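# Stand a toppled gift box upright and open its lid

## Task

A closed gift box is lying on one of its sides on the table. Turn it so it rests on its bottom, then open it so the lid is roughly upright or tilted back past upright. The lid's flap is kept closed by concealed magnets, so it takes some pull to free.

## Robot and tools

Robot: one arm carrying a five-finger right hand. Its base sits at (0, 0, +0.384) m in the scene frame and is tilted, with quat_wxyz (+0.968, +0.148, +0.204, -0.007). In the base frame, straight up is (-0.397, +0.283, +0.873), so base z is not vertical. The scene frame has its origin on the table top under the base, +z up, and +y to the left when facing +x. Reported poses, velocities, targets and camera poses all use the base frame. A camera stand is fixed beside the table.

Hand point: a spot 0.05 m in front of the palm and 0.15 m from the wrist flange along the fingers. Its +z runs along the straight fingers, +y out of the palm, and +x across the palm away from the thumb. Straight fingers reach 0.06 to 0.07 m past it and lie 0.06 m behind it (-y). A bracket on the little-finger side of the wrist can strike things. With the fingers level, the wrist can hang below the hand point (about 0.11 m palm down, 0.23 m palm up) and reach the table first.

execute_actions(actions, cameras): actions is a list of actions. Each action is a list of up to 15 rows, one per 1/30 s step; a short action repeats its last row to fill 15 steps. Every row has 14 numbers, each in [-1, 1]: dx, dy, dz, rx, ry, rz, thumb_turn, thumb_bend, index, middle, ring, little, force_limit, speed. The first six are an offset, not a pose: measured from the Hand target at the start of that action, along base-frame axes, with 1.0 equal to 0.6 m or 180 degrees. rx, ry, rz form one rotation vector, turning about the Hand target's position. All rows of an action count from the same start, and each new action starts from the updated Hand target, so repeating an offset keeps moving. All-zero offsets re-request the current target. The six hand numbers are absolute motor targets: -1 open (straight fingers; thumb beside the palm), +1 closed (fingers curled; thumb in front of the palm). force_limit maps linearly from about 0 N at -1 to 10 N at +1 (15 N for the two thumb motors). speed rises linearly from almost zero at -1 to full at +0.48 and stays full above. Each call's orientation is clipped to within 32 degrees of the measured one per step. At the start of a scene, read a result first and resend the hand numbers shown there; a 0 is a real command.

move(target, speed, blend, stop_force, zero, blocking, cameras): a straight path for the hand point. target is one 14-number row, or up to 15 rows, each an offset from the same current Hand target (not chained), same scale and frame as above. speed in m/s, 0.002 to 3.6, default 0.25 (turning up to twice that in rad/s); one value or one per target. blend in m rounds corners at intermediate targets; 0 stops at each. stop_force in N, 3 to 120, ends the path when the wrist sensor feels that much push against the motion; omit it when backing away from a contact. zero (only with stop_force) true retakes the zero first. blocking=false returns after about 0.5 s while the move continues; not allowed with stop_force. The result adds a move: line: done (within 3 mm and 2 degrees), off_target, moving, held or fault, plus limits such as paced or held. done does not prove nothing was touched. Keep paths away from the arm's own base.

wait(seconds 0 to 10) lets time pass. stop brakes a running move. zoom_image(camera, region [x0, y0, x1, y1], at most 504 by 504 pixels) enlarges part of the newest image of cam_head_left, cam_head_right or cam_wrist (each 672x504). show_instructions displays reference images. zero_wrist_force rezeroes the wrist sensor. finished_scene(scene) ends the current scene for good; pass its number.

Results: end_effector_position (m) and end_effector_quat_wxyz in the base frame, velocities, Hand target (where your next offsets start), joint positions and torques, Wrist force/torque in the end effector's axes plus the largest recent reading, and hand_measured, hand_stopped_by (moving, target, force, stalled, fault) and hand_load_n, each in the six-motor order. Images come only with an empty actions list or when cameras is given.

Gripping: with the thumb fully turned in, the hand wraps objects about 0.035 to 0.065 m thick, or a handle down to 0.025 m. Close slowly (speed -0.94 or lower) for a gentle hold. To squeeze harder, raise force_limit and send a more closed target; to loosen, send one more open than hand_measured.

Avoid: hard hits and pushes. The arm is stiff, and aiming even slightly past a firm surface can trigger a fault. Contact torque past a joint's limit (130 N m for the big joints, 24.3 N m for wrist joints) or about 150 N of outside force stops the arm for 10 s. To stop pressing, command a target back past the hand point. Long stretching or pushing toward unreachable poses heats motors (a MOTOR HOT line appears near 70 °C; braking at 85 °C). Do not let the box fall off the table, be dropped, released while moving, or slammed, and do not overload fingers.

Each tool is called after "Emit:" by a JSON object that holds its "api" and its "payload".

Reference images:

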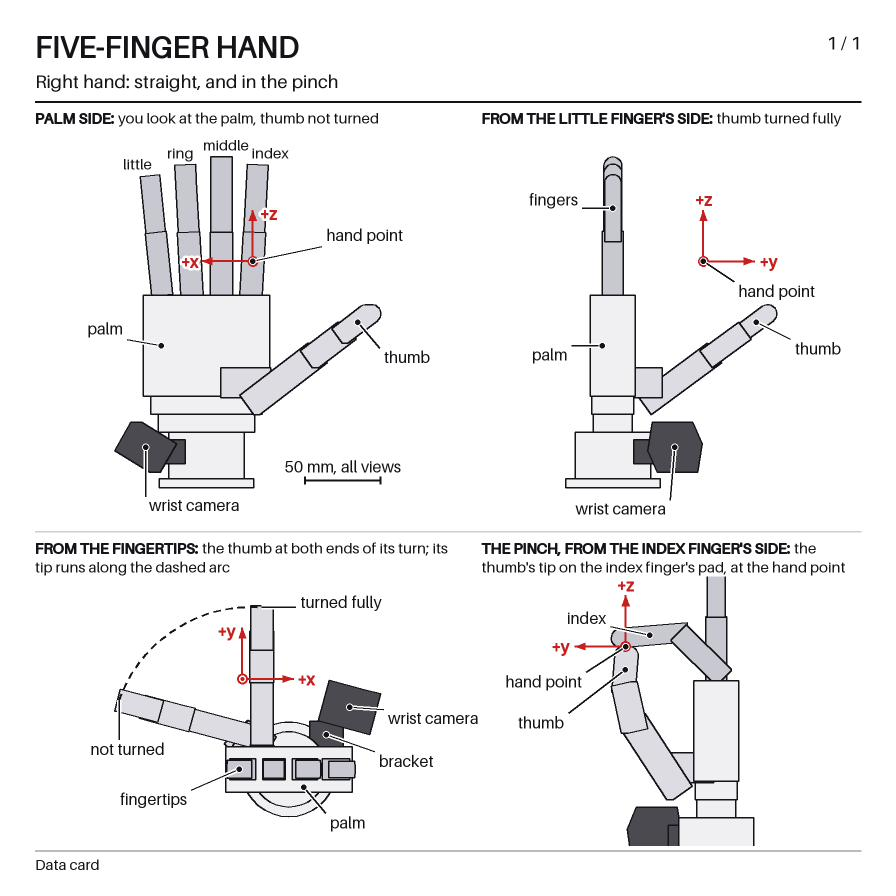

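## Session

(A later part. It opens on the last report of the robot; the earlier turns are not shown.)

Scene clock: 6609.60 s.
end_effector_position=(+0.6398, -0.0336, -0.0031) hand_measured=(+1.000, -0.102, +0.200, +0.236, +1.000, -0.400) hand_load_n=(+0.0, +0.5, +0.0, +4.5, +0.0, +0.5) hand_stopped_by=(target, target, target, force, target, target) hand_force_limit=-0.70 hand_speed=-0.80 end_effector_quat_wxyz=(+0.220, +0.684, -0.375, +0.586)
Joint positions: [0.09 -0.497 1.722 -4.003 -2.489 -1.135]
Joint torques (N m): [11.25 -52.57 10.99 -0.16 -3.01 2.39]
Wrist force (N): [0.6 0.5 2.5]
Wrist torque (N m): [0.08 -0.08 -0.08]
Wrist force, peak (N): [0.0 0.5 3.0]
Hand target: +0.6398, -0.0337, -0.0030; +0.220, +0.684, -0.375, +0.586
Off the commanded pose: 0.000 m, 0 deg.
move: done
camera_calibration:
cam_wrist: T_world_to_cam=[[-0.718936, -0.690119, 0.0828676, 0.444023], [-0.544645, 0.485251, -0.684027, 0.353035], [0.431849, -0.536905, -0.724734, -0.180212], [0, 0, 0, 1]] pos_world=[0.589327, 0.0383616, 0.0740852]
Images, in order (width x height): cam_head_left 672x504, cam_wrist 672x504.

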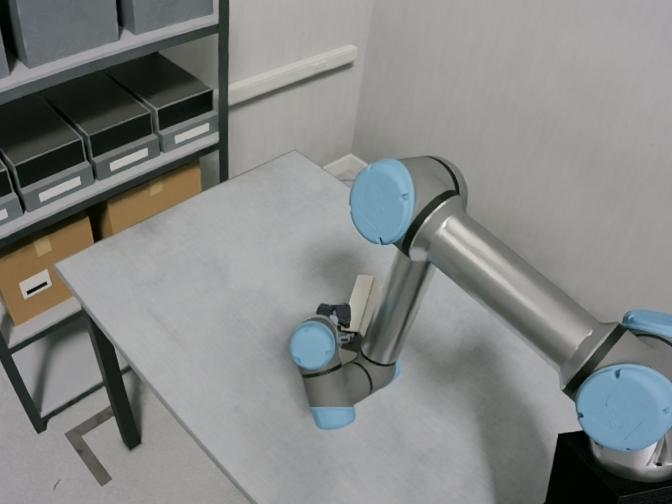

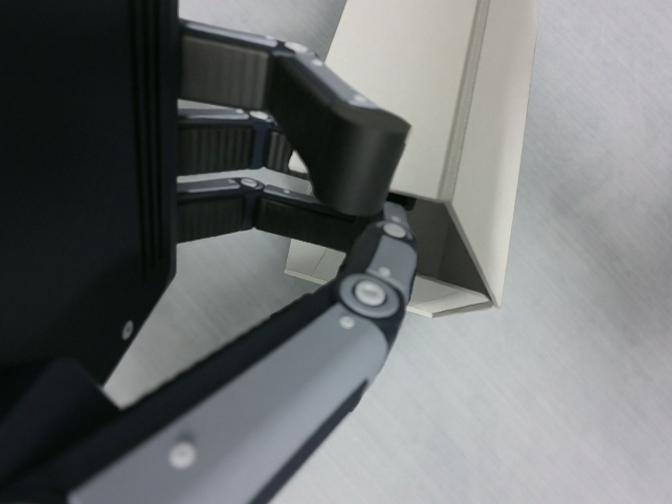

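Emit:
{"api": "move", "payload": {"target": [-0.0484, -0.0184, 0.0146, 0, 0, 0, 1, -0.1, 0.2, 0.3, 1.0, -0.4, -0.7, -0.8], "speed": 0.015, "stop_force": 6, "cameras": ["cam_head_left", "cam_wrist"]}}

Emit:
{"api": "zoom_image", "payload": {"camera": "cam_wrist", "region": [240, 60, 600, 340]}}

Emit:
{"api": "zoom_image", "payload": {"camera": "cam_head_left", "region": [260, 260, 420, 400]}}

Scene clock: 6656.63 s.
end_effector_position=(+0.6107, -0.0447, +0.0057) hand_measured=(+1.000, -0.102, +0.200, +0.236, +1.000, -0.400) hand_load_n=(+0.0, +0.5, +0.0, +4.5, +0.0, +0.5) hand_stopped_by=(target, target, target, force, target, target) hand_force_limit=-0.70 hand_speed=-0.80 end_effector_quat_wxyz=(+0.220, +0.684, -0.375, +0.586)
Joint positions: [0.073 -0.54 1.825 -4.07 -2.473 -1.144]
Joint torques (N m): [10.55 -52.31 13.47 -3.82 1.61 -2.66]
Wrist force (N): [0.7 0.4 2.4]
Wrist torque (N m): [0.10 -0.06 -0.03]
Wrist force, peak (N): [0.8 0.8 2.6]
Hand target: +0.6107, -0.0447, +0.0057; +0.220, +0.684, -0.375, +0.586
Off the commanded pose: 0.000 m, 0 deg.
move: done
camera_calibration:
cam_wrist: T_world_to_cam=[[-0.719157, -0.689911, 0.082678, 0.414918], [-0.544415, 0.485521, -0.684019, 0.348407], [0.431771, -0.536928, -0.724763, -0.167126], [0, 0, 0, 1]] pos_world=[0.560229, 0.027363, 0.0828854]
Images, in order (width x height): cam_head_left 672x504, cam_wrist 672x504.

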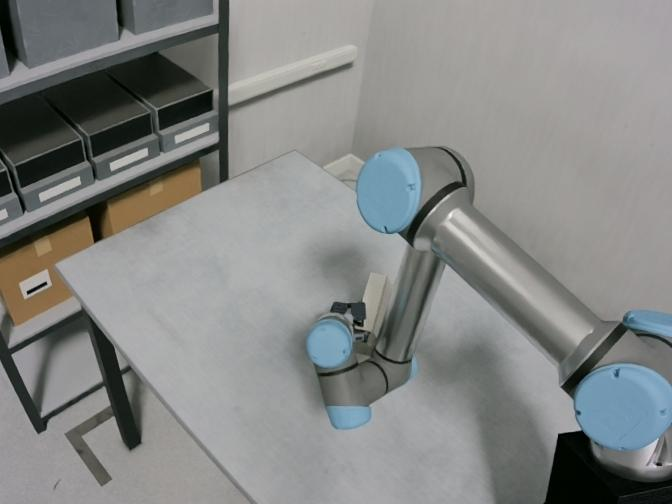

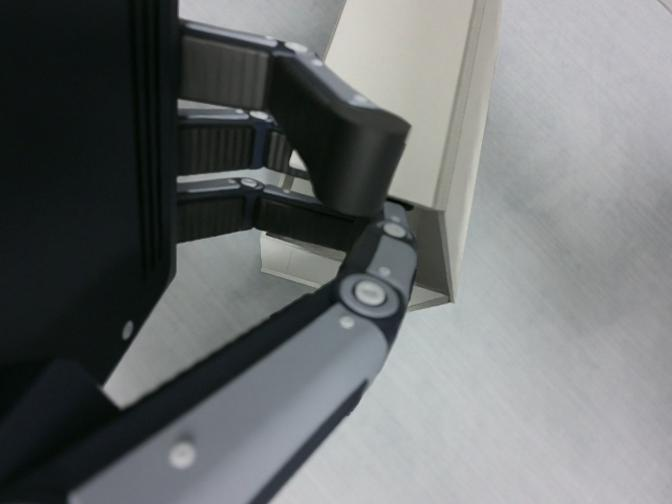

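Scaled by 1.400 from the camera's 672x504 image, which has a finer 960x720 frame.

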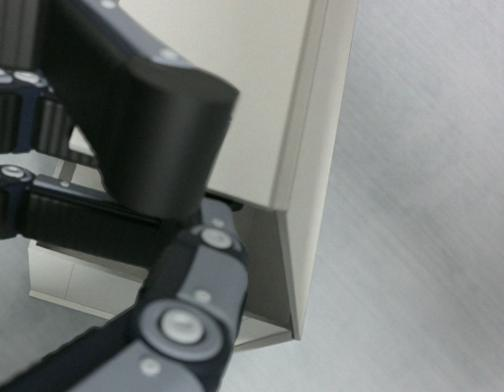

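Scaled by 3.150 from the camera's 672x504 image, which has a finer 960x720 frame.

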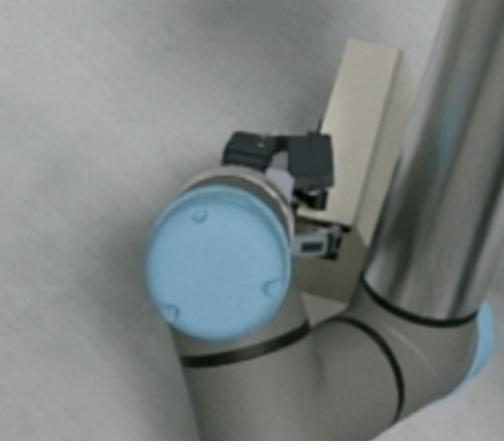

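Emit:
{"api": "move", "payload": {"target": [-0.0468, -0.0234, 0.0041, 0, 0, 0, 1, -0.1, 0.2, 0.3, 1.0, -0.4, -0.7, -0.8], "speed": 0.015, "stop_force": 6, "cameras": ["cam_head_left", "cam_wrist"]}}

Emit:
{"api": "zoom_image", "payload": {"camera": "cam_wrist", "region": [200, 60, 560, 340]}}

Emit:
{"api": "zoom_image", "payload": {"camera": "cam_head_left", "region": [260, 260, 420, 400]}}

Scene clock: 6693.30 s.
end_effector_position=(+0.5826, -0.0587, +0.0082) hand_measured=(+1.000, -0.102, +0.200, +0.236, +1.000, -0.400) hand_load_n=(+0.0, +0.5, +0.0, +4.5, +0.0, +0.5) hand_stopped_by=(target, target, target, force, target, target) hand_force_limit=-0.70 hand_speed=-0.80 end_effector_quat_wxyz=(+0.220, +0.684, -0.375, +0.586)
Joint positions: [0.048 -0.564 1.917 -4.149 -2.45 -1.158]
Joint torques (N m): [10.5 -50.31 14.8 -3.91 1.63 -2.62]
Wrist force (N): [0.6 0.1 2.1]
Wrist torque (N m): [0.07 -0.02 -0.01]
Wrist force, peak (N): [0.8 0.2 2.6]
Hand target: +0.5826, -0.0587, +0.0082; +0.220, +0.684, -0.375, +0.586
Off the commanded pose: 0.000 m, 0 deg.
move: done
camera_calibration:
cam_wrist: T_world_to_cam=[[-0.719157, -0.689911, 0.082678, 0.384855], [-0.544415, 0.485521, -0.684019, 0.34165], [0.431771, -0.536928, -0.724763, -0.160868], [0, 0, 0, 1]] pos_world=[0.532229, 0.013263, 0.0852854]
Images, in order (width x height): cam_head_left 672x504, cam_wrist 672x504.

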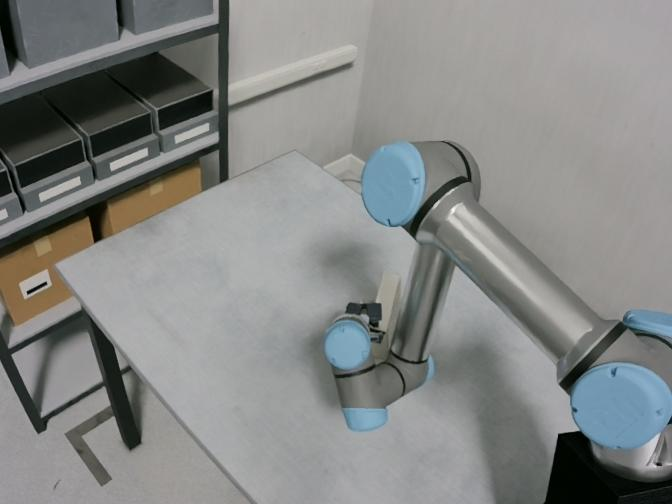

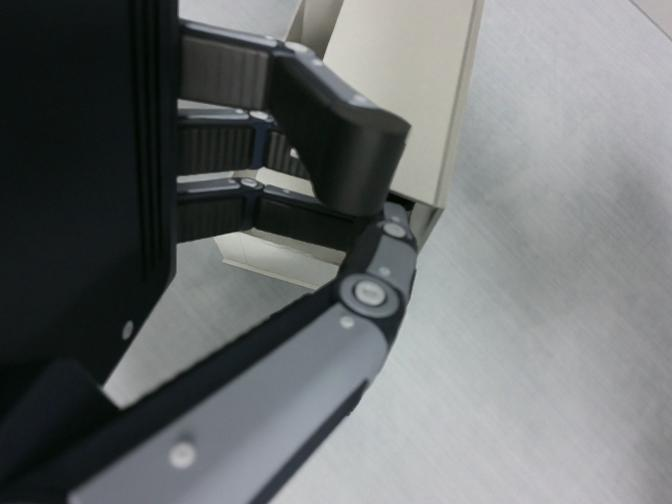

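Scaled by 1.400 from the camera's 672x504 image, which has a finer 960x720 frame.

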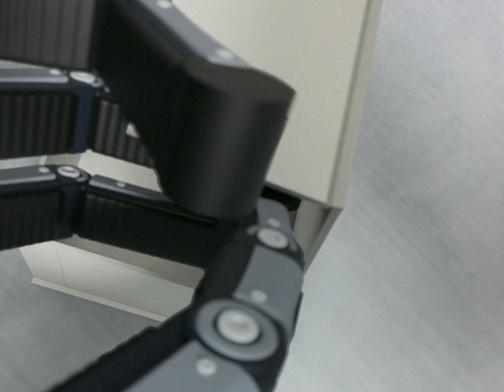

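Scaled by 3.150 from the camera's 672x504 image, which has a finer 960x720 frame.

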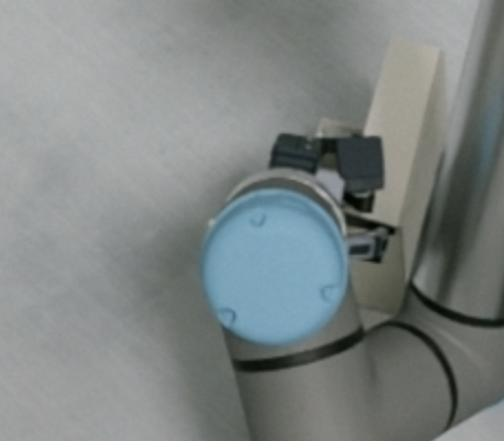

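Emit:
{"api": "move", "payload": {"target": [-0.0153, -0.0125, -0.0029, 0, 0, 0, 1, -0.1, 0.2, 0.3, 1.0, -0.4, -0.7, -0.8], "speed": 0.01, "stop_force": 5, "cameras": ["cam_head_left", "cam_wrist"]}}

Emit:
{"api": "zoom_image", "payload": {"camera": "cam_wrist", "region": [200, 60, 560, 340]}}

Emit:
{"api": "zoom_image", "payload": {"camera": "cam_head_left", "region": [300, 260, 460, 400]}}

Scene clock: 6744.73 s.
end_effector_position=(+0.5735, -0.0662, +0.0065) hand_measured=(+1.000, -0.102, +0.200, +0.236, +1.000, -0.400) hand_load_n=(+0.5, +0.5, +0.0, +4.5, +0.0, +0.0) hand_stopped_by=(target, target, target, force, target, target) hand_force_limit=-0.70 hand_speed=-0.80 end_effector_quat_wxyz=(+0.220, +0.684, -0.375, +0.586)
Joint positions: [0.033 -0.564 1.946 -4.183 -2.436 -1.166]
Joint torques (N m): [9.56 -49.42 14.5 -3.81 1.69 -2.46]
Wrist force (N): [0.2 0.4 2.0]
Wrist torque (N m): [0.10 -0.02 0.00]
Wrist force, peak (N): [0.6 0.1 2.6]
Hand target: +0.5735, -0.0662, +0.0064; +0.220, +0.684, -0.375, +0.586
Off the commanded pose: 0.000 m, 0 deg.
move: done
camera_calibration:
cam_wrist: T_world_to_cam=[[-0.719157, -0.689911, 0.082678, 0.373205], [-0.544415, 0.485521, -0.684019, 0.33912], [0.431771, -0.536928, -0.724763, -0.162155], [0, 0, 0, 1]] pos_world=[0.523029, 0.00576304, 0.0835854]
Images, in order (width x height): cam_head_left 672x504, cam_wrist 672x504.

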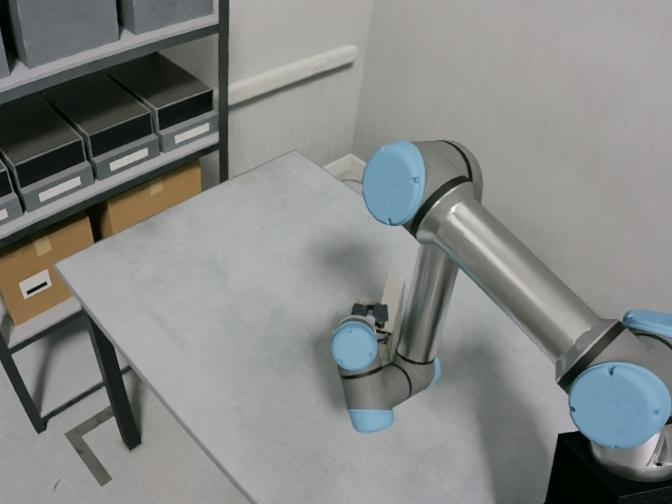

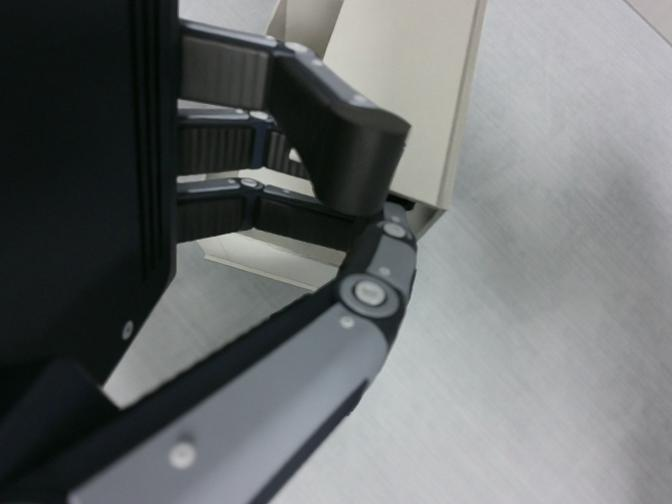

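Scaled by 1.400 from the camera's 672x504 image, which has a finer 960x720 frame.

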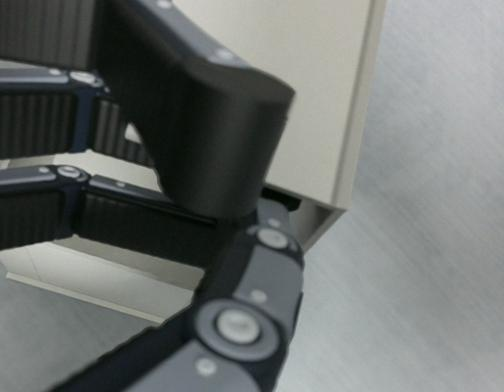

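Scaled by 3.150 from the camera's 672x504 image, which has a finer 960x720 frame.

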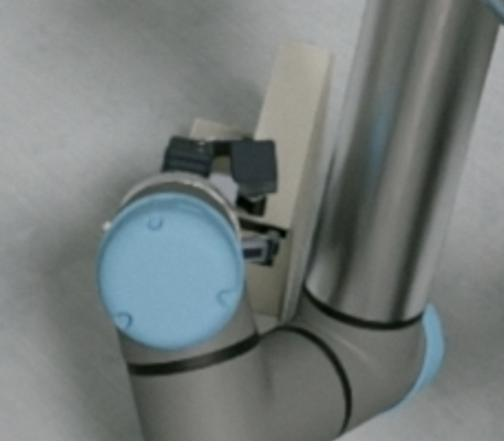

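Emit:
{"api": "move", "payload": {"target": [-0.0077, -0.0063, -0.0014, 0, 0, 0, 1, -0.1, 0.2, 0.3, 1.0, -0.4, -0.7, -0.8], "speed": 0.01, "stop_force": 5}}

Emit:
{"api": "execute_actions", "payload": {"actions": [[[0,0,0,0,0,0,0.5,-0.1,0.2,0.3,1.0,-0.4,-0.5,-0.6]],[[0,0,0,0,0,0,0.5,-0.1,0.2,0.3,1.0,-0.4,-0.5,-0.6]]], "cameras": ["cam_head_left", "cam_wrist"]}}

Emit:
{"api": "zoom_image", "payload": {"camera": "cam_wrist", "region": [200, 60, 560, 340]}}

Scene clock: 6761.33 s.
end_effector_position=(+0.5688, -0.0700, +0.0056) hand_measured=(+1.000, -0.102, +0.200, +0.236, +1.000, -0.400) hand_load_n=(+0.0, +0.5, +0.5, +4.5, +0.0, +0.0) hand_stopped_by=(target, target, target, force, target, target) hand_force_limit=-0.70 hand_speed=-0.80 end_effector_quat_wxyz=(+0.220, +0.684, -0.375, +0.586)
Joint positions: [0.025 -0.565 1.96 -4.2 -2.428 -1.17]
Joint torques (N m): [9.99 -49.27 15.53 -3.87 1.76 -2.57]
Wrist force (N): [0.1 0.3 2.0]
Wrist torque (N m): [0.07 0.01 -0.01]
Wrist force, peak (N): [0.3 0.1 2.6]
Hand target: +0.5688, -0.0700, +0.0056; +0.220, +0.684, -0.375, +0.586
Off the commanded pose: 0.000 m, 0 deg.
move: done

Scene clock: 6762.53 s.
end_effector_position=(+0.5688, -0.0700, +0.0056) hand_measured=(+0.500, -0.102, +0.200, +0.236, +1.000, -0.400) hand_load_n=(+0.0, -0.5, +0.0, +0.0, -0.5, +0.0) hand_stopped_by=(target, target, target, force, target, target) hand_force_limit=-0.50 hand_speed=-0.60 end_effector_quat_wxyz=(+0.220, +0.684, -0.375, +0.586)
Joint positions: [0.025 -0.565 1.96 -4.2 -2.428 -1.17]
Joint torques (N m): [9.25 -48.17 15.25 -3.45 1.2 -2.43]
Wrist force (N): [0.3 0.2 1.8]
Wrist torque (N m): [0.06 -0.02 0.00]
Wrist force, peak (N): [0.2 0.2 2.3]
Hand target: +0.5688, -0.0700, +0.0056; +0.220, +0.684, -0.375, +0.586
Off the commanded pose: 0.000 m, 0 deg.
camera_calibration:
cam_wrist: T_world_to_cam=[[-0.719157, -0.689911, 0.082678, 0.36735], [-0.544415, 0.485521, -0.684019, 0.337845], [0.431771, -0.536928, -0.724763, -0.162861], [0, 0, 0, 1]] pos_world=[0.518429, 0.00196304, 0.0826854]
Images, in order (width x height): cam_head_left 672x504, cam_wrist 672x504.

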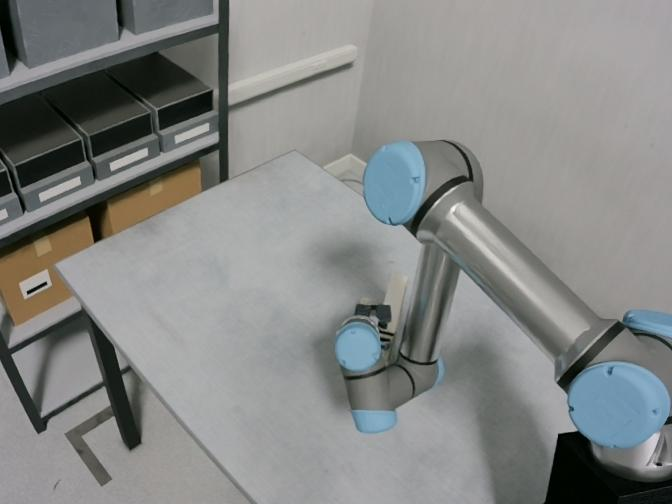

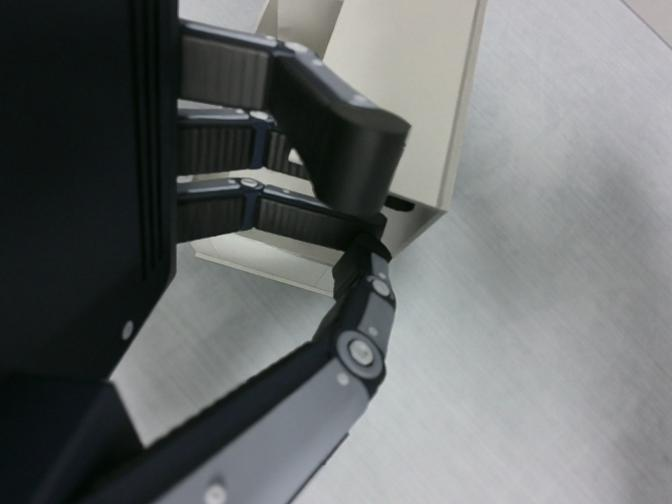

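Scaled by 1.400 from the camera's 672x504 image, which has a finer 960x720 frame.

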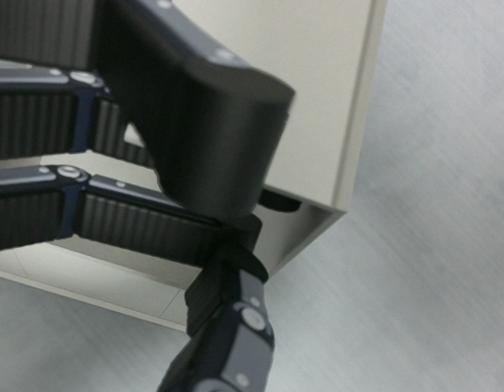

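Emit:
{"api": "execute_actions", "payload": {"actions": [[[0,0,0,0,0,0,-0.6,-0.1,0.2,0.3,1.0,-0.4,-0.5,-0.3]],[[0,0,0,0,0,0,-0.6,-0.1,0.2,0.3,1.0,-0.4,-0.5,-0.3]],[[0,0,0,0,0,0,-0.6,-1.0,0.2,0.3,1.0,-0.4,-0.5,-0.3]],[[0,0,0,0,0,0,-0.6,-1.0,0.2,0.3,1.0,-0.4,-0.5,-0.3]],[[0,0,0,0,0,0,-0.6,-1.0,0.2,0.3,1.0,-0.4,-0.5,-0.3]]]}}

Emit:
{"api": "move", "payload": {"target": [0.0375, -0.0510, -0.0237, 0, 0, 0, -0.6, -1.0, 0.2, 0.3, 1.0, -0.4, -0.5, -0.3], "speed": 0.015, "stop_force": 5, "cameras": ["cam_head_left", "cam_wrist"]}}

Emit:
{"api": "zoom_image", "payload": {"camera": "cam_wrist", "region": [200, 60, 560, 340]}}

Emit:
{"api": "zoom_image", "payload": {"camera": "cam_head_left", "region": [300, 260, 460, 400]}}

Scene clock: 6800.03 s.
end_effector_position=(+0.5688, -0.0700, +0.0056) hand_measured=(-0.600, -1.000, +0.200, +0.236, +1.000, -0.400) hand_load_n=(+0.5, +0.0, +0.0, +0.0, +0.0, +0.0) hand_stopped_by=(target, target, target, force, target, target) hand_force_limit=-0.50 hand_speed=-0.30 end_effector_quat_wxyz=(+0.220, +0.684, -0.375, +0.586)
Joint positions: [0.025 -0.565 1.96 -4.2 -2.428 -1.17]
Joint torques (N m): [11 -41.06 11.4 -1.58 -0.44 -1.56]
Wrist force (N): [0.1 0.1 1.9]
Wrist torque (N m): [0.04 0.02 -0.02]
Wrist force, peak (N): [0.3 0.0 2.5]
Hand target: +0.5688, -0.0700, +0.0056; +0.220, +0.684, -0.375, +0.586
Off the commanded pose: 0.000 m, 0 deg.

Scene clock: 6803.77 s.
end_effector_position=(+0.5913, -0.1006, -0.0086) hand_measured=(-0.600, -1.000, +0.200, +0.236, +1.000, -0.400) hand_load_n=(+0.0, +0.0, +0.0, +0.0, +0.0, +0.0) hand_stopped_by=(target, target, target, force, target, target) hand_force_limit=-0.50 hand_speed=-0.30 end_effector_quat_wxyz=(+0.220, +0.684, -0.375, +0.586)
Joint positions: [-0.04 -0.52 1.899 -4.206 -2.367 -1.201]
Joint torques (N m): [8.76 -26.28 -10.73 -2.64 1.74 -2.61]
Wrist force (N): [0.5 0.6 2.4]
Wrist torque (N m): [0.06 -0.04 -0.01]
Wrist force, peak (N): [0.6 0.8 2.5]
Hand target: +0.5913, -0.1006, -0.0086; +0.220, +0.684, -0.375, +0.586
Off the commanded pose: 0.000 m, 0 deg.
move: done
camera_calibration:
cam_wrist: T_world_to_cam=[[-0.719157, -0.689911, 0.082678, 0.363594], [-0.544415, 0.485521, -0.684019, 0.355239], [0.431771, -0.536928, -0.724763, -0.199297], [0, 0, 0, 1]] pos_world=[0.540929, -0.028637, 0.0684854]
Images, in order (width x height): cam_head_left 672x504, cam_wrist 672x504.

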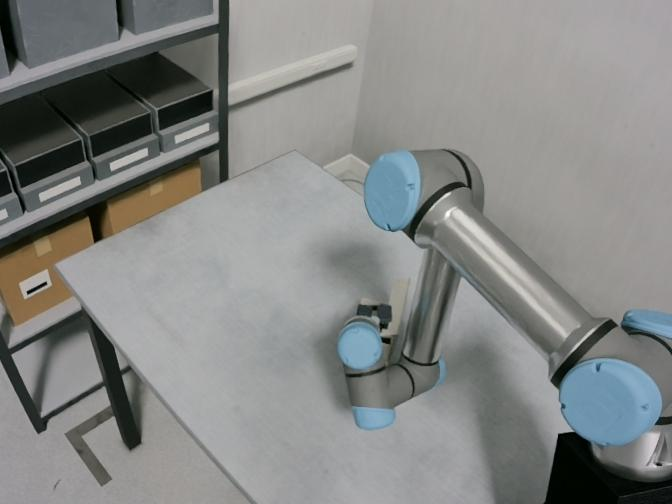

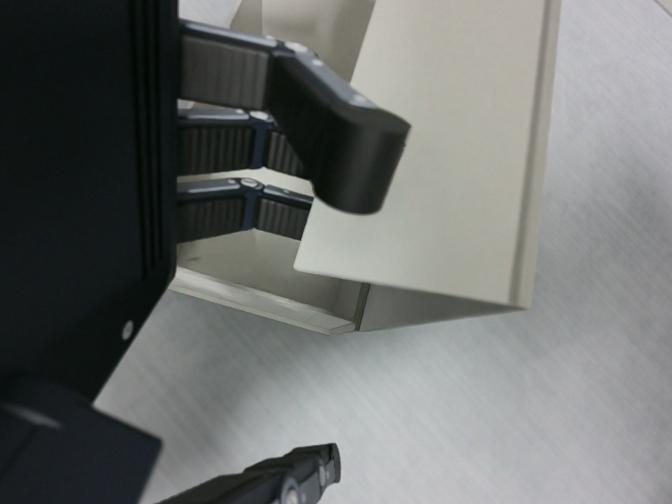

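Scaled by 1.400 from the camera's 672x504 image, which has a finer 960x720 frame.

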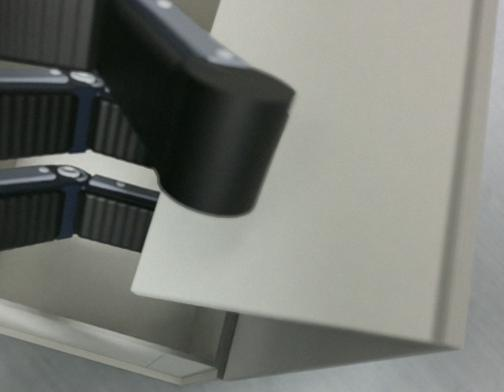

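Scaled by 3.150 from the camera's 672x504 image, which has a finer 960x720 frame.

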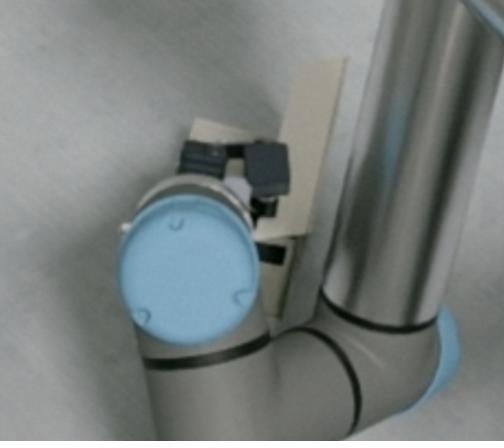

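Emit:
{"api": "execute_actions", "payload": {"actions": []}}

Scene clock: 6830.00 s.
end_effector_position=(+0.5913, -0.1006, -0.0086) hand_measured=(-0.600, -1.000, +0.200, +0.236, +1.000, -0.400) hand_load_n=(+0.5, +0.0, +0.0, +0.0, -0.5, +0.0) hand_stopped_by=(target, target, target, force, target, target) hand_force_limit=-0.50 hand_speed=-0.30 end_effector_quat_wxyz=(+0.220, +0.684, -0.375, +0.586)
Joint positions: [-0.04 -0.52 1.899 -4.206 -2.367 -1.201]
Joint velocities: within noise
Joint torques (N m): [9.18 -26.15 -10.69 -0.49 1.7 -2.56]
Wrist force (N): [0.3 0.7 2.2]
Wrist torque (N m): [0.09 0.00 -0.01]
Wrist force, peak (N): [0.5 0.7 2.5]
Hand target: +0.5913, -0.1006, -0.0086; +0.220, +0.684, -0.375, +0.586
Off the commanded pose: 0.000 m, 0 deg.
camera_calibration:
cam_wrist: T_world_to_cam=[[-0.719157, -0.689911, 0.082678, 0.363594], [-0.544415, 0.485521, -0.684019, 0.355239], [0.431771, -0.536928, -0.724763, -0.199297], [0, 0, 0, 1]] pos_world=[0.540929, -0.028637, 0.0684854]

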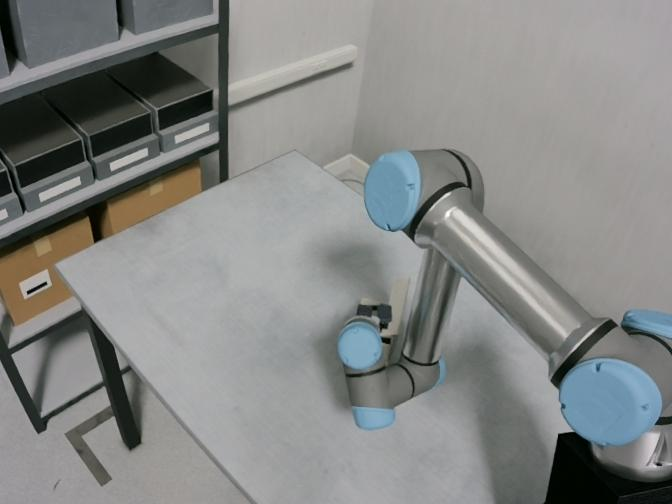

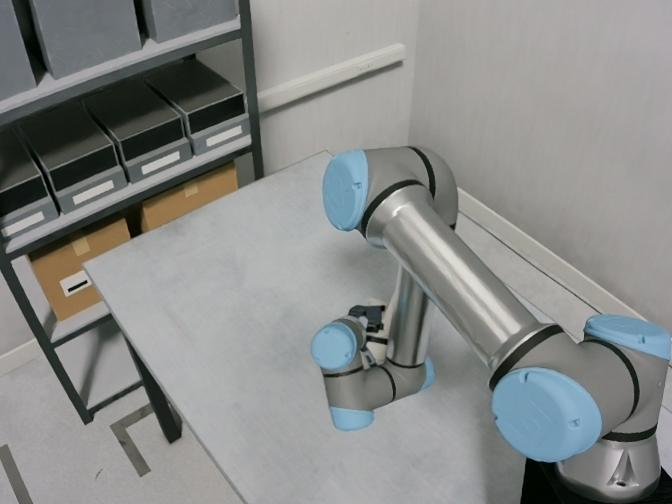

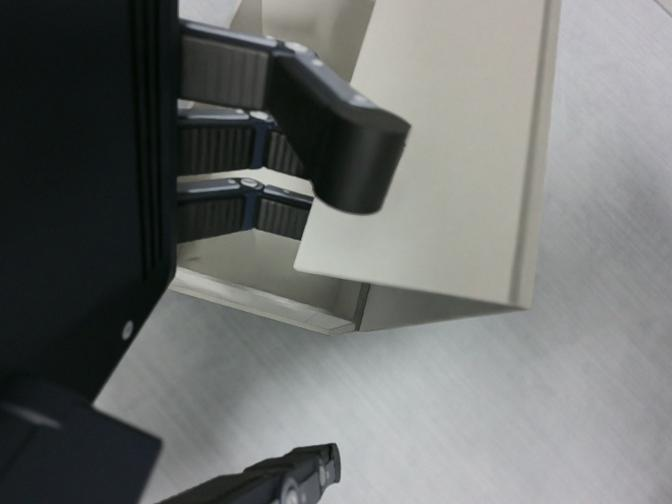

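Emit:
{"api": "move", "payload": {"target": [0,0,0,0,0,0,1.0,-1.0,0.2,0.3,1.0,-0.4,-0.8,-0.5], "cameras": ["cam_wrist"]}}

Scene clock: 6879.60 s.
end_effector_position=(+0.5913, -0.1006, -0.0086) hand_measured=(+1.000, -1.000, +0.200, +0.236, +1.000, -0.400) hand_load_n=(+0.5, +0.0, +0.0, +0.0, +0.0, +0.0) hand_stopped_by=(target, target, target, force, target, target) hand_force_limit=-0.80 hand_speed=-0.50 end_effector_quat_wxyz=(+0.220, +0.684, -0.375, +0.586)
Joint positions: [-0.04 -0.52 1.899 -4.206 -2.367 -1.201]
Joint torques (N m): [10.14 -26.61 -9.02 -0.49 1.07 -2.51]
Wrist force (N): [0.3 0.7 2.4]
Wrist torque (N m): [0.08 -0.05 0.01]
Wrist force, peak (N): [0.2 0.7 2.9]
Hand target: +0.5913, -0.1006, -0.0086; +0.220, +0.684, -0.375, +0.586
Off the commanded pose: 0.000 m, 0 deg.
move: done
camera_calibration:
cam_wrist: T_world_to_cam=[[-0.719157, -0.689911, 0.082678, 0.363594], [-0.544415, 0.485521, -0.684019, 0.355239], [0.431771, -0.536928, -0.724763, -0.199297], [0, 0, 0, 1]] pos_world=[0.540929, -0.028637, 0.0684854]
Images, in order (width x height): cam_wrist 672x504.

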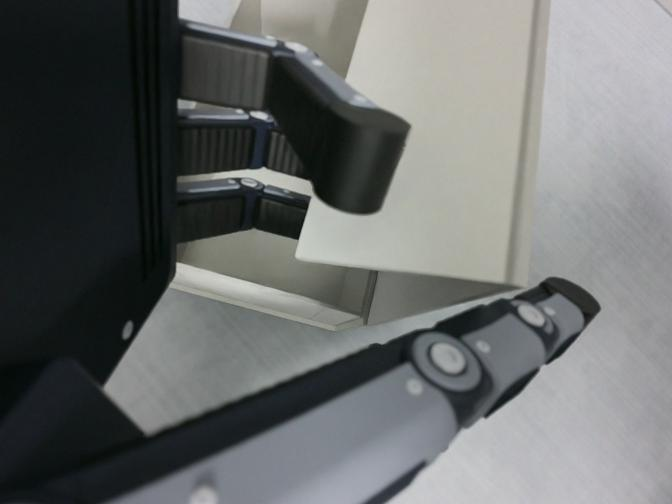

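Emit:
{"api": "move", "payload": {"target": [[0.00337,-0.00484,0.00311,0,0,0,1.0,-1.0,0.2,0.3,1.0,-0.4,-0.8,-0.5],[-0.00939,-0.01528,0.0007,0,0,0,1.0,-1.0,0.2,0.3,1.0,-0.4,-0.8,-0.5]], "speed": 0.03, "cameras": ["cam_wrist"]}}

Scene clock: 6924.03 s.
end_effector_position=(+0.5858, -0.1097, -0.0082) hand_measured=(+1.000, -1.000, +0.200, +0.236, +1.000, -0.400) hand_load_n=(+0.5, +0.0, +0.0, +0.0, -0.5, +0.0) hand_stopped_by=(target, target, target, force, target, target) hand_force_limit=-0.80 hand_speed=-0.50 end_effector_quat_wxyz=(+0.220, +0.684, -0.375, +0.586)
Joint positions: [-0.06 -0.524 1.919 -4.228 -2.348 -1.209]
Joint torques (N m): [9.06 -48.37 16.18 -3.95 1.42 -2.62]
Wrist force (N): [0.4 0.6 2.2]
Wrist torque (N m): [0.06 -0.05 0.01]
Wrist force, peak (N): [0.2 0.9 2.9]
Hand target: +0.5857, -0.1098, -0.0082; +0.220, +0.684, -0.375, +0.586
Off the commanded pose: 0.000 m, 0 deg.
move: done
camera_calibration:
cam_wrist: T_world_to_cam=[[-0.719157, -0.689911, 0.082678, 0.353316], [-0.544415, 0.485521, -0.684019, 0.356902], [0.431771, -0.536928, -0.724763, -0.20135], [0, 0, 0, 1]] pos_world=[0.535329, -0.037637, 0.0689854]
Images, in order (width x height): cam_wrist 672x504.

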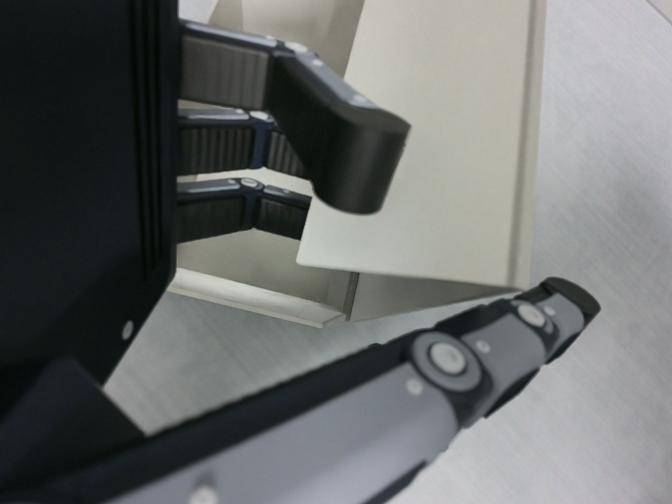

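Emit:
{"api": "move", "payload": {"target": [-0.01195,-0.01737,0.00021,0,0,0,1.0,-1.0,0.2,0.3,1.0,-0.4,-0.8,-0.5], "speed": 0.03, "cameras": ["cam_wrist"]}}

Scene clock: 6935.97 s.
end_effector_position=(+0.5786, -0.1201, -0.0081) hand_measured=(+1.000, -1.000, +0.200, +0.236, +1.000, -0.400) hand_load_n=(+1.0, +0.0, +0.5, +0.5, +0.0, +0.0) hand_stopped_by=(target, target, target, force, target, target) hand_force_limit=-0.80 hand_speed=-0.50 end_effector_quat_wxyz=(+0.220, +0.684, -0.375, +0.586)
Joint positions: [-0.083 -0.528 1.944 -4.256 -2.325 -1.219]
Joint torques (N m): [7.39 -50.08 15.3 -4.17 1.59 -2.63]
Wrist force (N): [0.3 0.8 2.6]
Wrist torque (N m): [0.11 -0.07 0.02]
Wrist force, peak (N): [0.0 0.9 2.8]
Hand target: +0.5785, -0.1202, -0.0081; +0.220, +0.684, -0.375, +0.586
Off the commanded pose: 0.000 m, 0 deg.
move: done
camera_calibration:
cam_wrist: T_world_to_cam=[[-0.719185, -0.689876, 0.0827229, 0.34104], [-0.544467, 0.485588, -0.68393, 0.358179], [0.431658, -0.536912, -0.724842, -0.203729], [0, 0, 0, 1]] pos_world=[0.528229, -0.0480366, 0.0690861]
Images, in order (width x height): cam_wrist 672x504.

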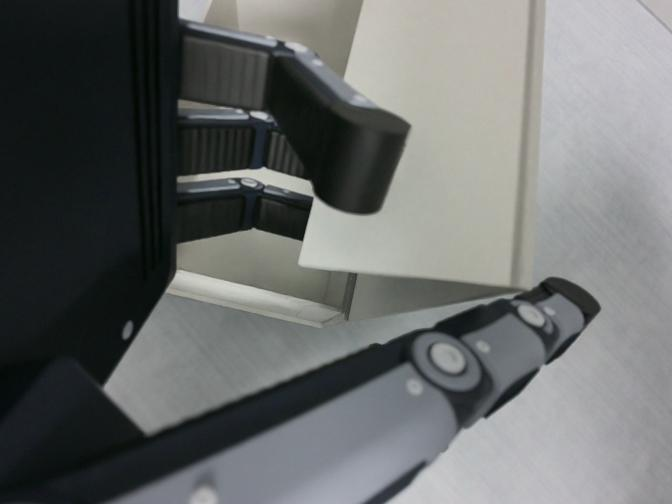

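Emit:
{"api": "move", "payload": {"target": [-0.01915,-0.01566,-0.0036,0,0,0,1.0,-1.0,0.2,0.3,1.0,-0.4,-0.8,-0.5], "speed": 0.1, "cameras": ["cam_wrist"]}}

Scene clock: 7024.17 s.
end_effector_position=(+0.5671, -0.1295, -0.0102) hand_measured=(+1.000, -1.000, +0.200, +0.236, +1.000, -0.400) hand_load_n=(+0.5, +0.0, +0.0, +0.5, +0.0, +0.0) hand_stopped_by=(target, target, target, force, target, target) hand_force_limit=-0.80 hand_speed=-0.50 end_effector_quat_wxyz=(+0.220, +0.684, -0.375, +0.586)
Joint positions: [-0.107 -0.526 1.977 -4.297 -2.303 -1.228]
Joint torques (N m): [8.73 -24.97 16.39 -4.08 1.58 -2.64]
Wrist force (N): [0.8 0.0 2.3]
Wrist torque (N m): [0.05 -0.09 -0.02]
Wrist force, peak (N): [0.0 0.8 3.0]
Hand target: +0.5670, -0.1296, -0.0102; +0.220, +0.684, -0.375, +0.586
Off the commanded pose: 0.000 m, 0 deg.
move: done
camera_calibration:
cam_wrist: T_world_to_cam=[[-0.719154, -0.689916, 0.0826712, 0.326382], [-0.544444, 0.485558, -0.683969, 0.355015], [0.43174, -0.536889, -0.724811, -0.205504], [0, 0, 0, 1]] pos_world=[0.516729, -0.0575369, 0.0668859]
Images, in order (width x height): cam_wrist 672x504.

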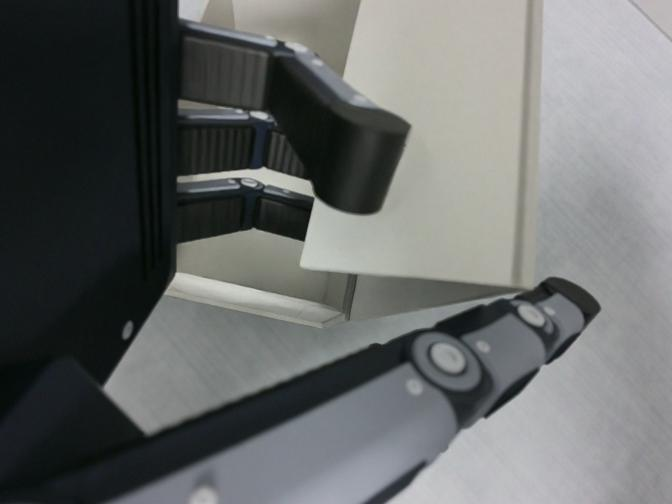

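Emit:
{"api": "wait", "payload": {"seconds": 1, "cameras": ["cam_wrist"]}}

Emit:
{"api": "zoom_image", "payload": {"camera": "cam_wrist", "region": [280, 220, 620, 400]}}

Scene clock: 7061.53 s.
end_effector_position=(+0.5670, -0.1296, -0.0102) hand_measured=(+1.000, -1.000, +0.200, +0.236, +1.000, -0.400) hand_load_n=(+0.5, +0.0, +0.0, +0.5, +0.0, +0.0) hand_stopped_by=(target, target, target, force, target, target) hand_force_limit=-0.80 hand_speed=-0.50 end_effector_quat_wxyz=(+0.220, +0.684, -0.375, +0.586)
Joint positions: [-0.107 -0.526 1.977 -4.297 -2.303 -1.228]
Joint torques (N m): [8.64 -24.23 16.47 -3.95 1.7 -2.58]
Wrist force (N): [0.3 0.2 2.0]
Wrist torque (N m): [0.09 0.00 -0.04]
Wrist force, peak (N): [0.8 0.5 2.5]
Hand target: +0.5670, -0.1296, -0.0102; +0.220, +0.684, -0.375, +0.586
Off the commanded pose: 0.000 m, 0 deg.
wait: 1.00 s; at rest from the start
camera_calibration:
cam_wrist: T_world_to_cam=[[-0.719157, -0.689911, 0.082678, 0.326312], [-0.544415, 0.485521, -0.684019, 0.354947], [0.431771, -0.536928, -0.724763, -0.205482], [0, 0, 0, 1]] pos_world=[0.516629, -0.057537, 0.0668854]
Images, in order (width x height): cam_wrist 672x504.

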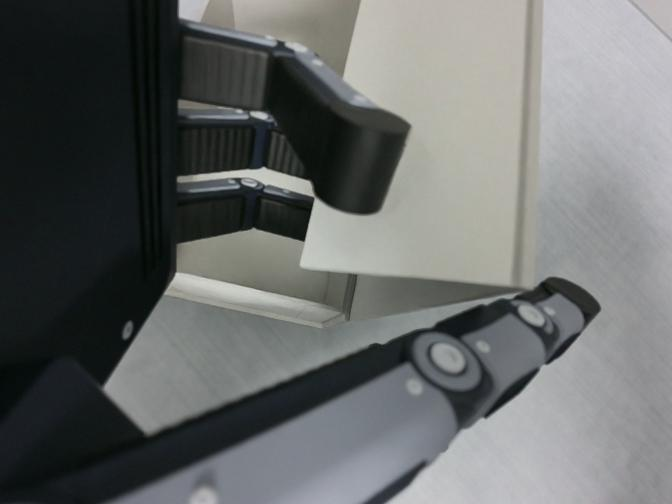

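Scaled by 1.482 from the camera's 672x504 image, which has a finer 960x720 frame.

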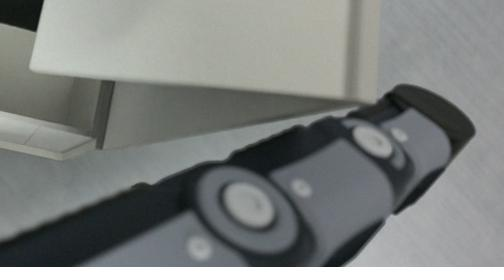

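Emit:
{"api": "move", "payload": {"target": [0.00766,0.00627,0.00145,0,0,0,1.0,-1.0,0.2,0.3,1.0,-0.4,-0.8,-0.5], "speed": 0.05, "cameras": ["cam_wrist"]}}

Emit:
{"api": "zoom_image", "payload": {"camera": "cam_wrist", "region": [280, 220, 620, 400]}}

Scene clock: 7075.57 s.
end_effector_position=(+0.5715, -0.1259, -0.0094) hand_measured=(+1.000, -1.000, +0.200, +0.236, +1.000, -0.400) hand_load_n=(+0.0, +0.0, +0.0, +0.0, +0.0, +0.0) hand_stopped_by=(target, target, target, force, target, target) hand_force_limit=-0.80 hand_speed=-0.50 end_effector_quat_wxyz=(+0.220, +0.684, -0.375, +0.586)
Joint positions: [-0.098 -0.527 1.964 -4.281 -2.312 -1.225]
Joint torques (N m): [20.92 -49.19 -8.64 -0.33 -2.84 2.03]
Wrist force (N): [0.3 0.8 2.1]
Wrist torque (N m): [0.09 -0.05 -0.09]
Wrist force, peak (N): [0.5 0.1 2.6]
Hand target: +0.5716, -0.1258, -0.0094; +0.220, +0.684, -0.375, +0.586
Off the commanded pose: 0.000 m, 0 deg.
move: done
camera_calibration:
cam_wrist: T_world_to_cam=[[-0.719157, -0.689911, 0.082678, 0.331957], [-0.544415, 0.485521, -0.684019, 0.356264], [0.431771, -0.536928, -0.724763, -0.20484], [0, 0, 0, 1]] pos_world=[0.521129, -0.053937, 0.0677854]
Images, in order (width x height): cam_wrist 672x504.

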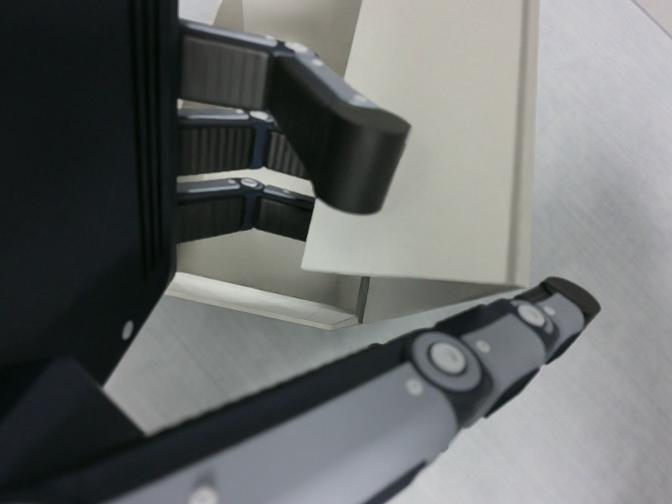

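Scaled by 1.482 from the camera's 672x504 image, which has a finer 960x720 frame.

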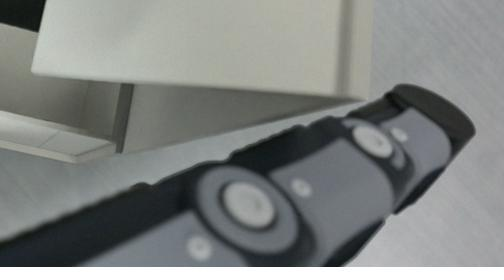

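Emit:
{"api": "move", "payload": {"target": [-0.01044,-0.00531,0.00094,0.0193,-0.03466,0.02004,1.0,-1.0,0.2,0.3,1.0,-0.4,-0.8,-0.5], "speed": 0.05, "cameras": ["cam_wrist"]}}

Emit:
{"api": "zoom_image", "payload": {"camera": "cam_wrist", "region": [280, 220, 620, 400]}}

Scene clock: 7163.87 s.
end_effector_position=(+0.5654, -0.1290, -0.0088) hand_measured=(+1.000, -1.000, +0.200, +0.236, +1.000, -0.400) hand_load_n=(+0.0, +0.0, +0.0, +0.0, +0.0, +0.0) hand_stopped_by=(target, target, target, force, target, target) hand_force_limit=-0.80 hand_speed=-0.50 end_effector_quat_wxyz=(+0.160, +0.669, -0.382, +0.617)
Joint positions: [-0.143 -0.529 2.033 -4.415 -2.188 -1.171]
Joint torques (N m): [8.03 -23.83 18.19 -3.96 2.02 2.42]
Wrist force (N): [0.9 0.6 2.6]
Wrist torque (N m): [0.08 -0.15 -0.09]
Wrist force, peak (N): [0.5 0.9 2.7]
Hand target: +0.5654, -0.1290, -0.0088; +0.160, +0.669, -0.382, +0.617
Off the commanded pose: 0.000 m, 0 deg.
move: done
camera_calibration:
cam_wrist: T_world_to_cam=[[-0.676941, -0.735138, -0.0363828, 0.294573], [-0.499346, 0.495007, -0.71107, 0.330272], [0.540744, -0.463185, -0.702179, -0.255259], [0, 0, 0, 1]] pos_world=[0.502359, -0.0651675, 0.0663271]
Images, in order (width x height): cam_wrist 672x504.

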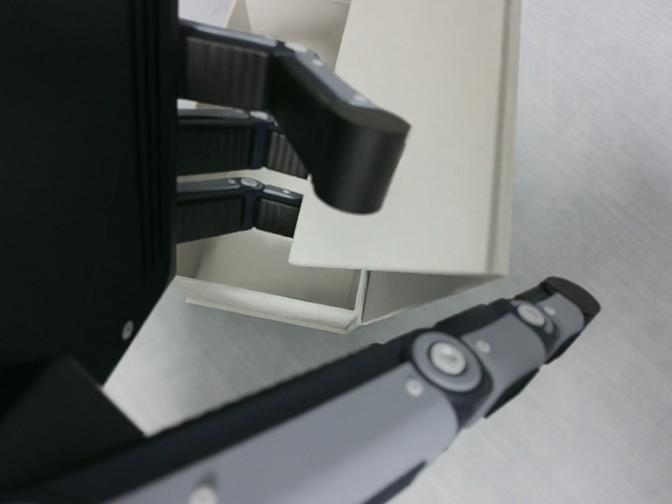

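Scaled by 1.482 from the camera's 672x504 image, which has a finer 960x720 frame.

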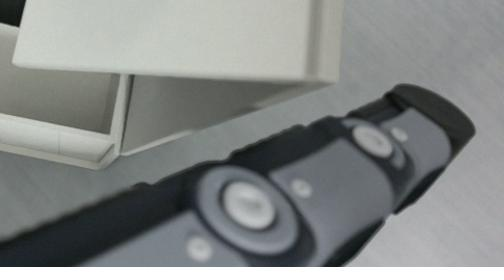

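Emit:
{"api": "move", "payload": {"target": [-0.0082,-0.0090,0.0021,0.0193,-0.03466,0.02004,1.0,-1.0,0.2,0.3,1.0,-0.4,-0.8,-0.5], "speed": 0.05, "cameras": ["cam_wrist"]}}

Emit:
{"api": "zoom_image", "payload": {"camera": "cam_wrist", "region": [280, 220, 620, 400]}}

Scene clock: 7195.33 s.
end_effector_position=(+0.5605, -0.1344, -0.0075) hand_measured=(+1.000, -1.000, +0.200, +0.236, +1.000, -0.400) hand_load_n=(+0.0, +0.0, +0.0, +0.0, +0.0, +0.0) hand_stopped_by=(target, target, target, force, target, target) hand_force_limit=-0.80 hand_speed=-0.50 end_effector_quat_wxyz=(+0.099, +0.651, -0.388, +0.646)
Joint positions: [-0.204 -0.52 2.093 -4.548 -2.051 -1.109]
Joint torques (N m): [6.33 -23.4 21.07 -4.13 1.63 2.21]
Wrist force (N): [0.8 1.3 2.1]
Wrist torque (N m): [0.24 -0.13 -0.08]
Wrist force, peak (N): [0.8 1.1 2.7]
Hand target: +0.5605, -0.1344, -0.0075; +0.099, +0.650, -0.388, +0.646
Off the commanded pose: 0.000 m, 0 deg.
move: done
camera_calibration:
cam_wrist: T_world_to_cam=[[-0.619087, -0.770324, -0.152752, 0.249341], [-0.452346, 0.508784, -0.732476, 0.306679], [0.641961, -0.384369, -0.663435, -0.300057], [0, 0, 0, 1]] pos_world=[0.485713, -0.0792928, 0.0636541]
Images, in order (width x height): cam_wrist 672x504.

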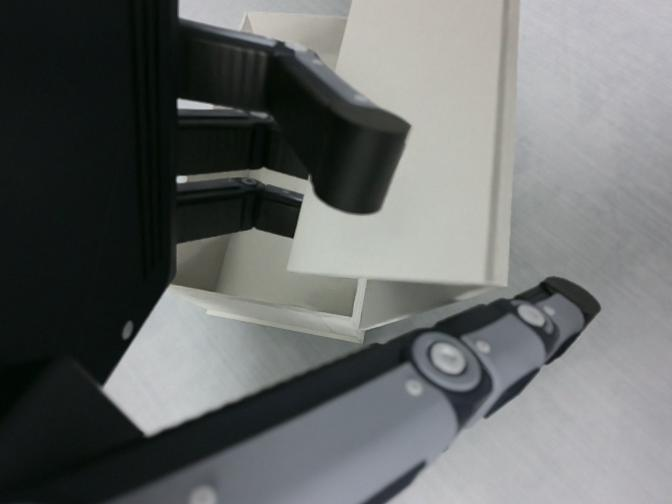

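Scaled by 1.482 from the camera's 672x504 image, which has a finer 960x720 frame.

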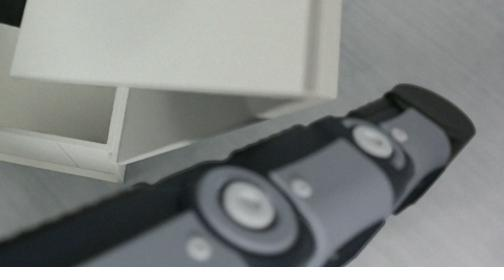

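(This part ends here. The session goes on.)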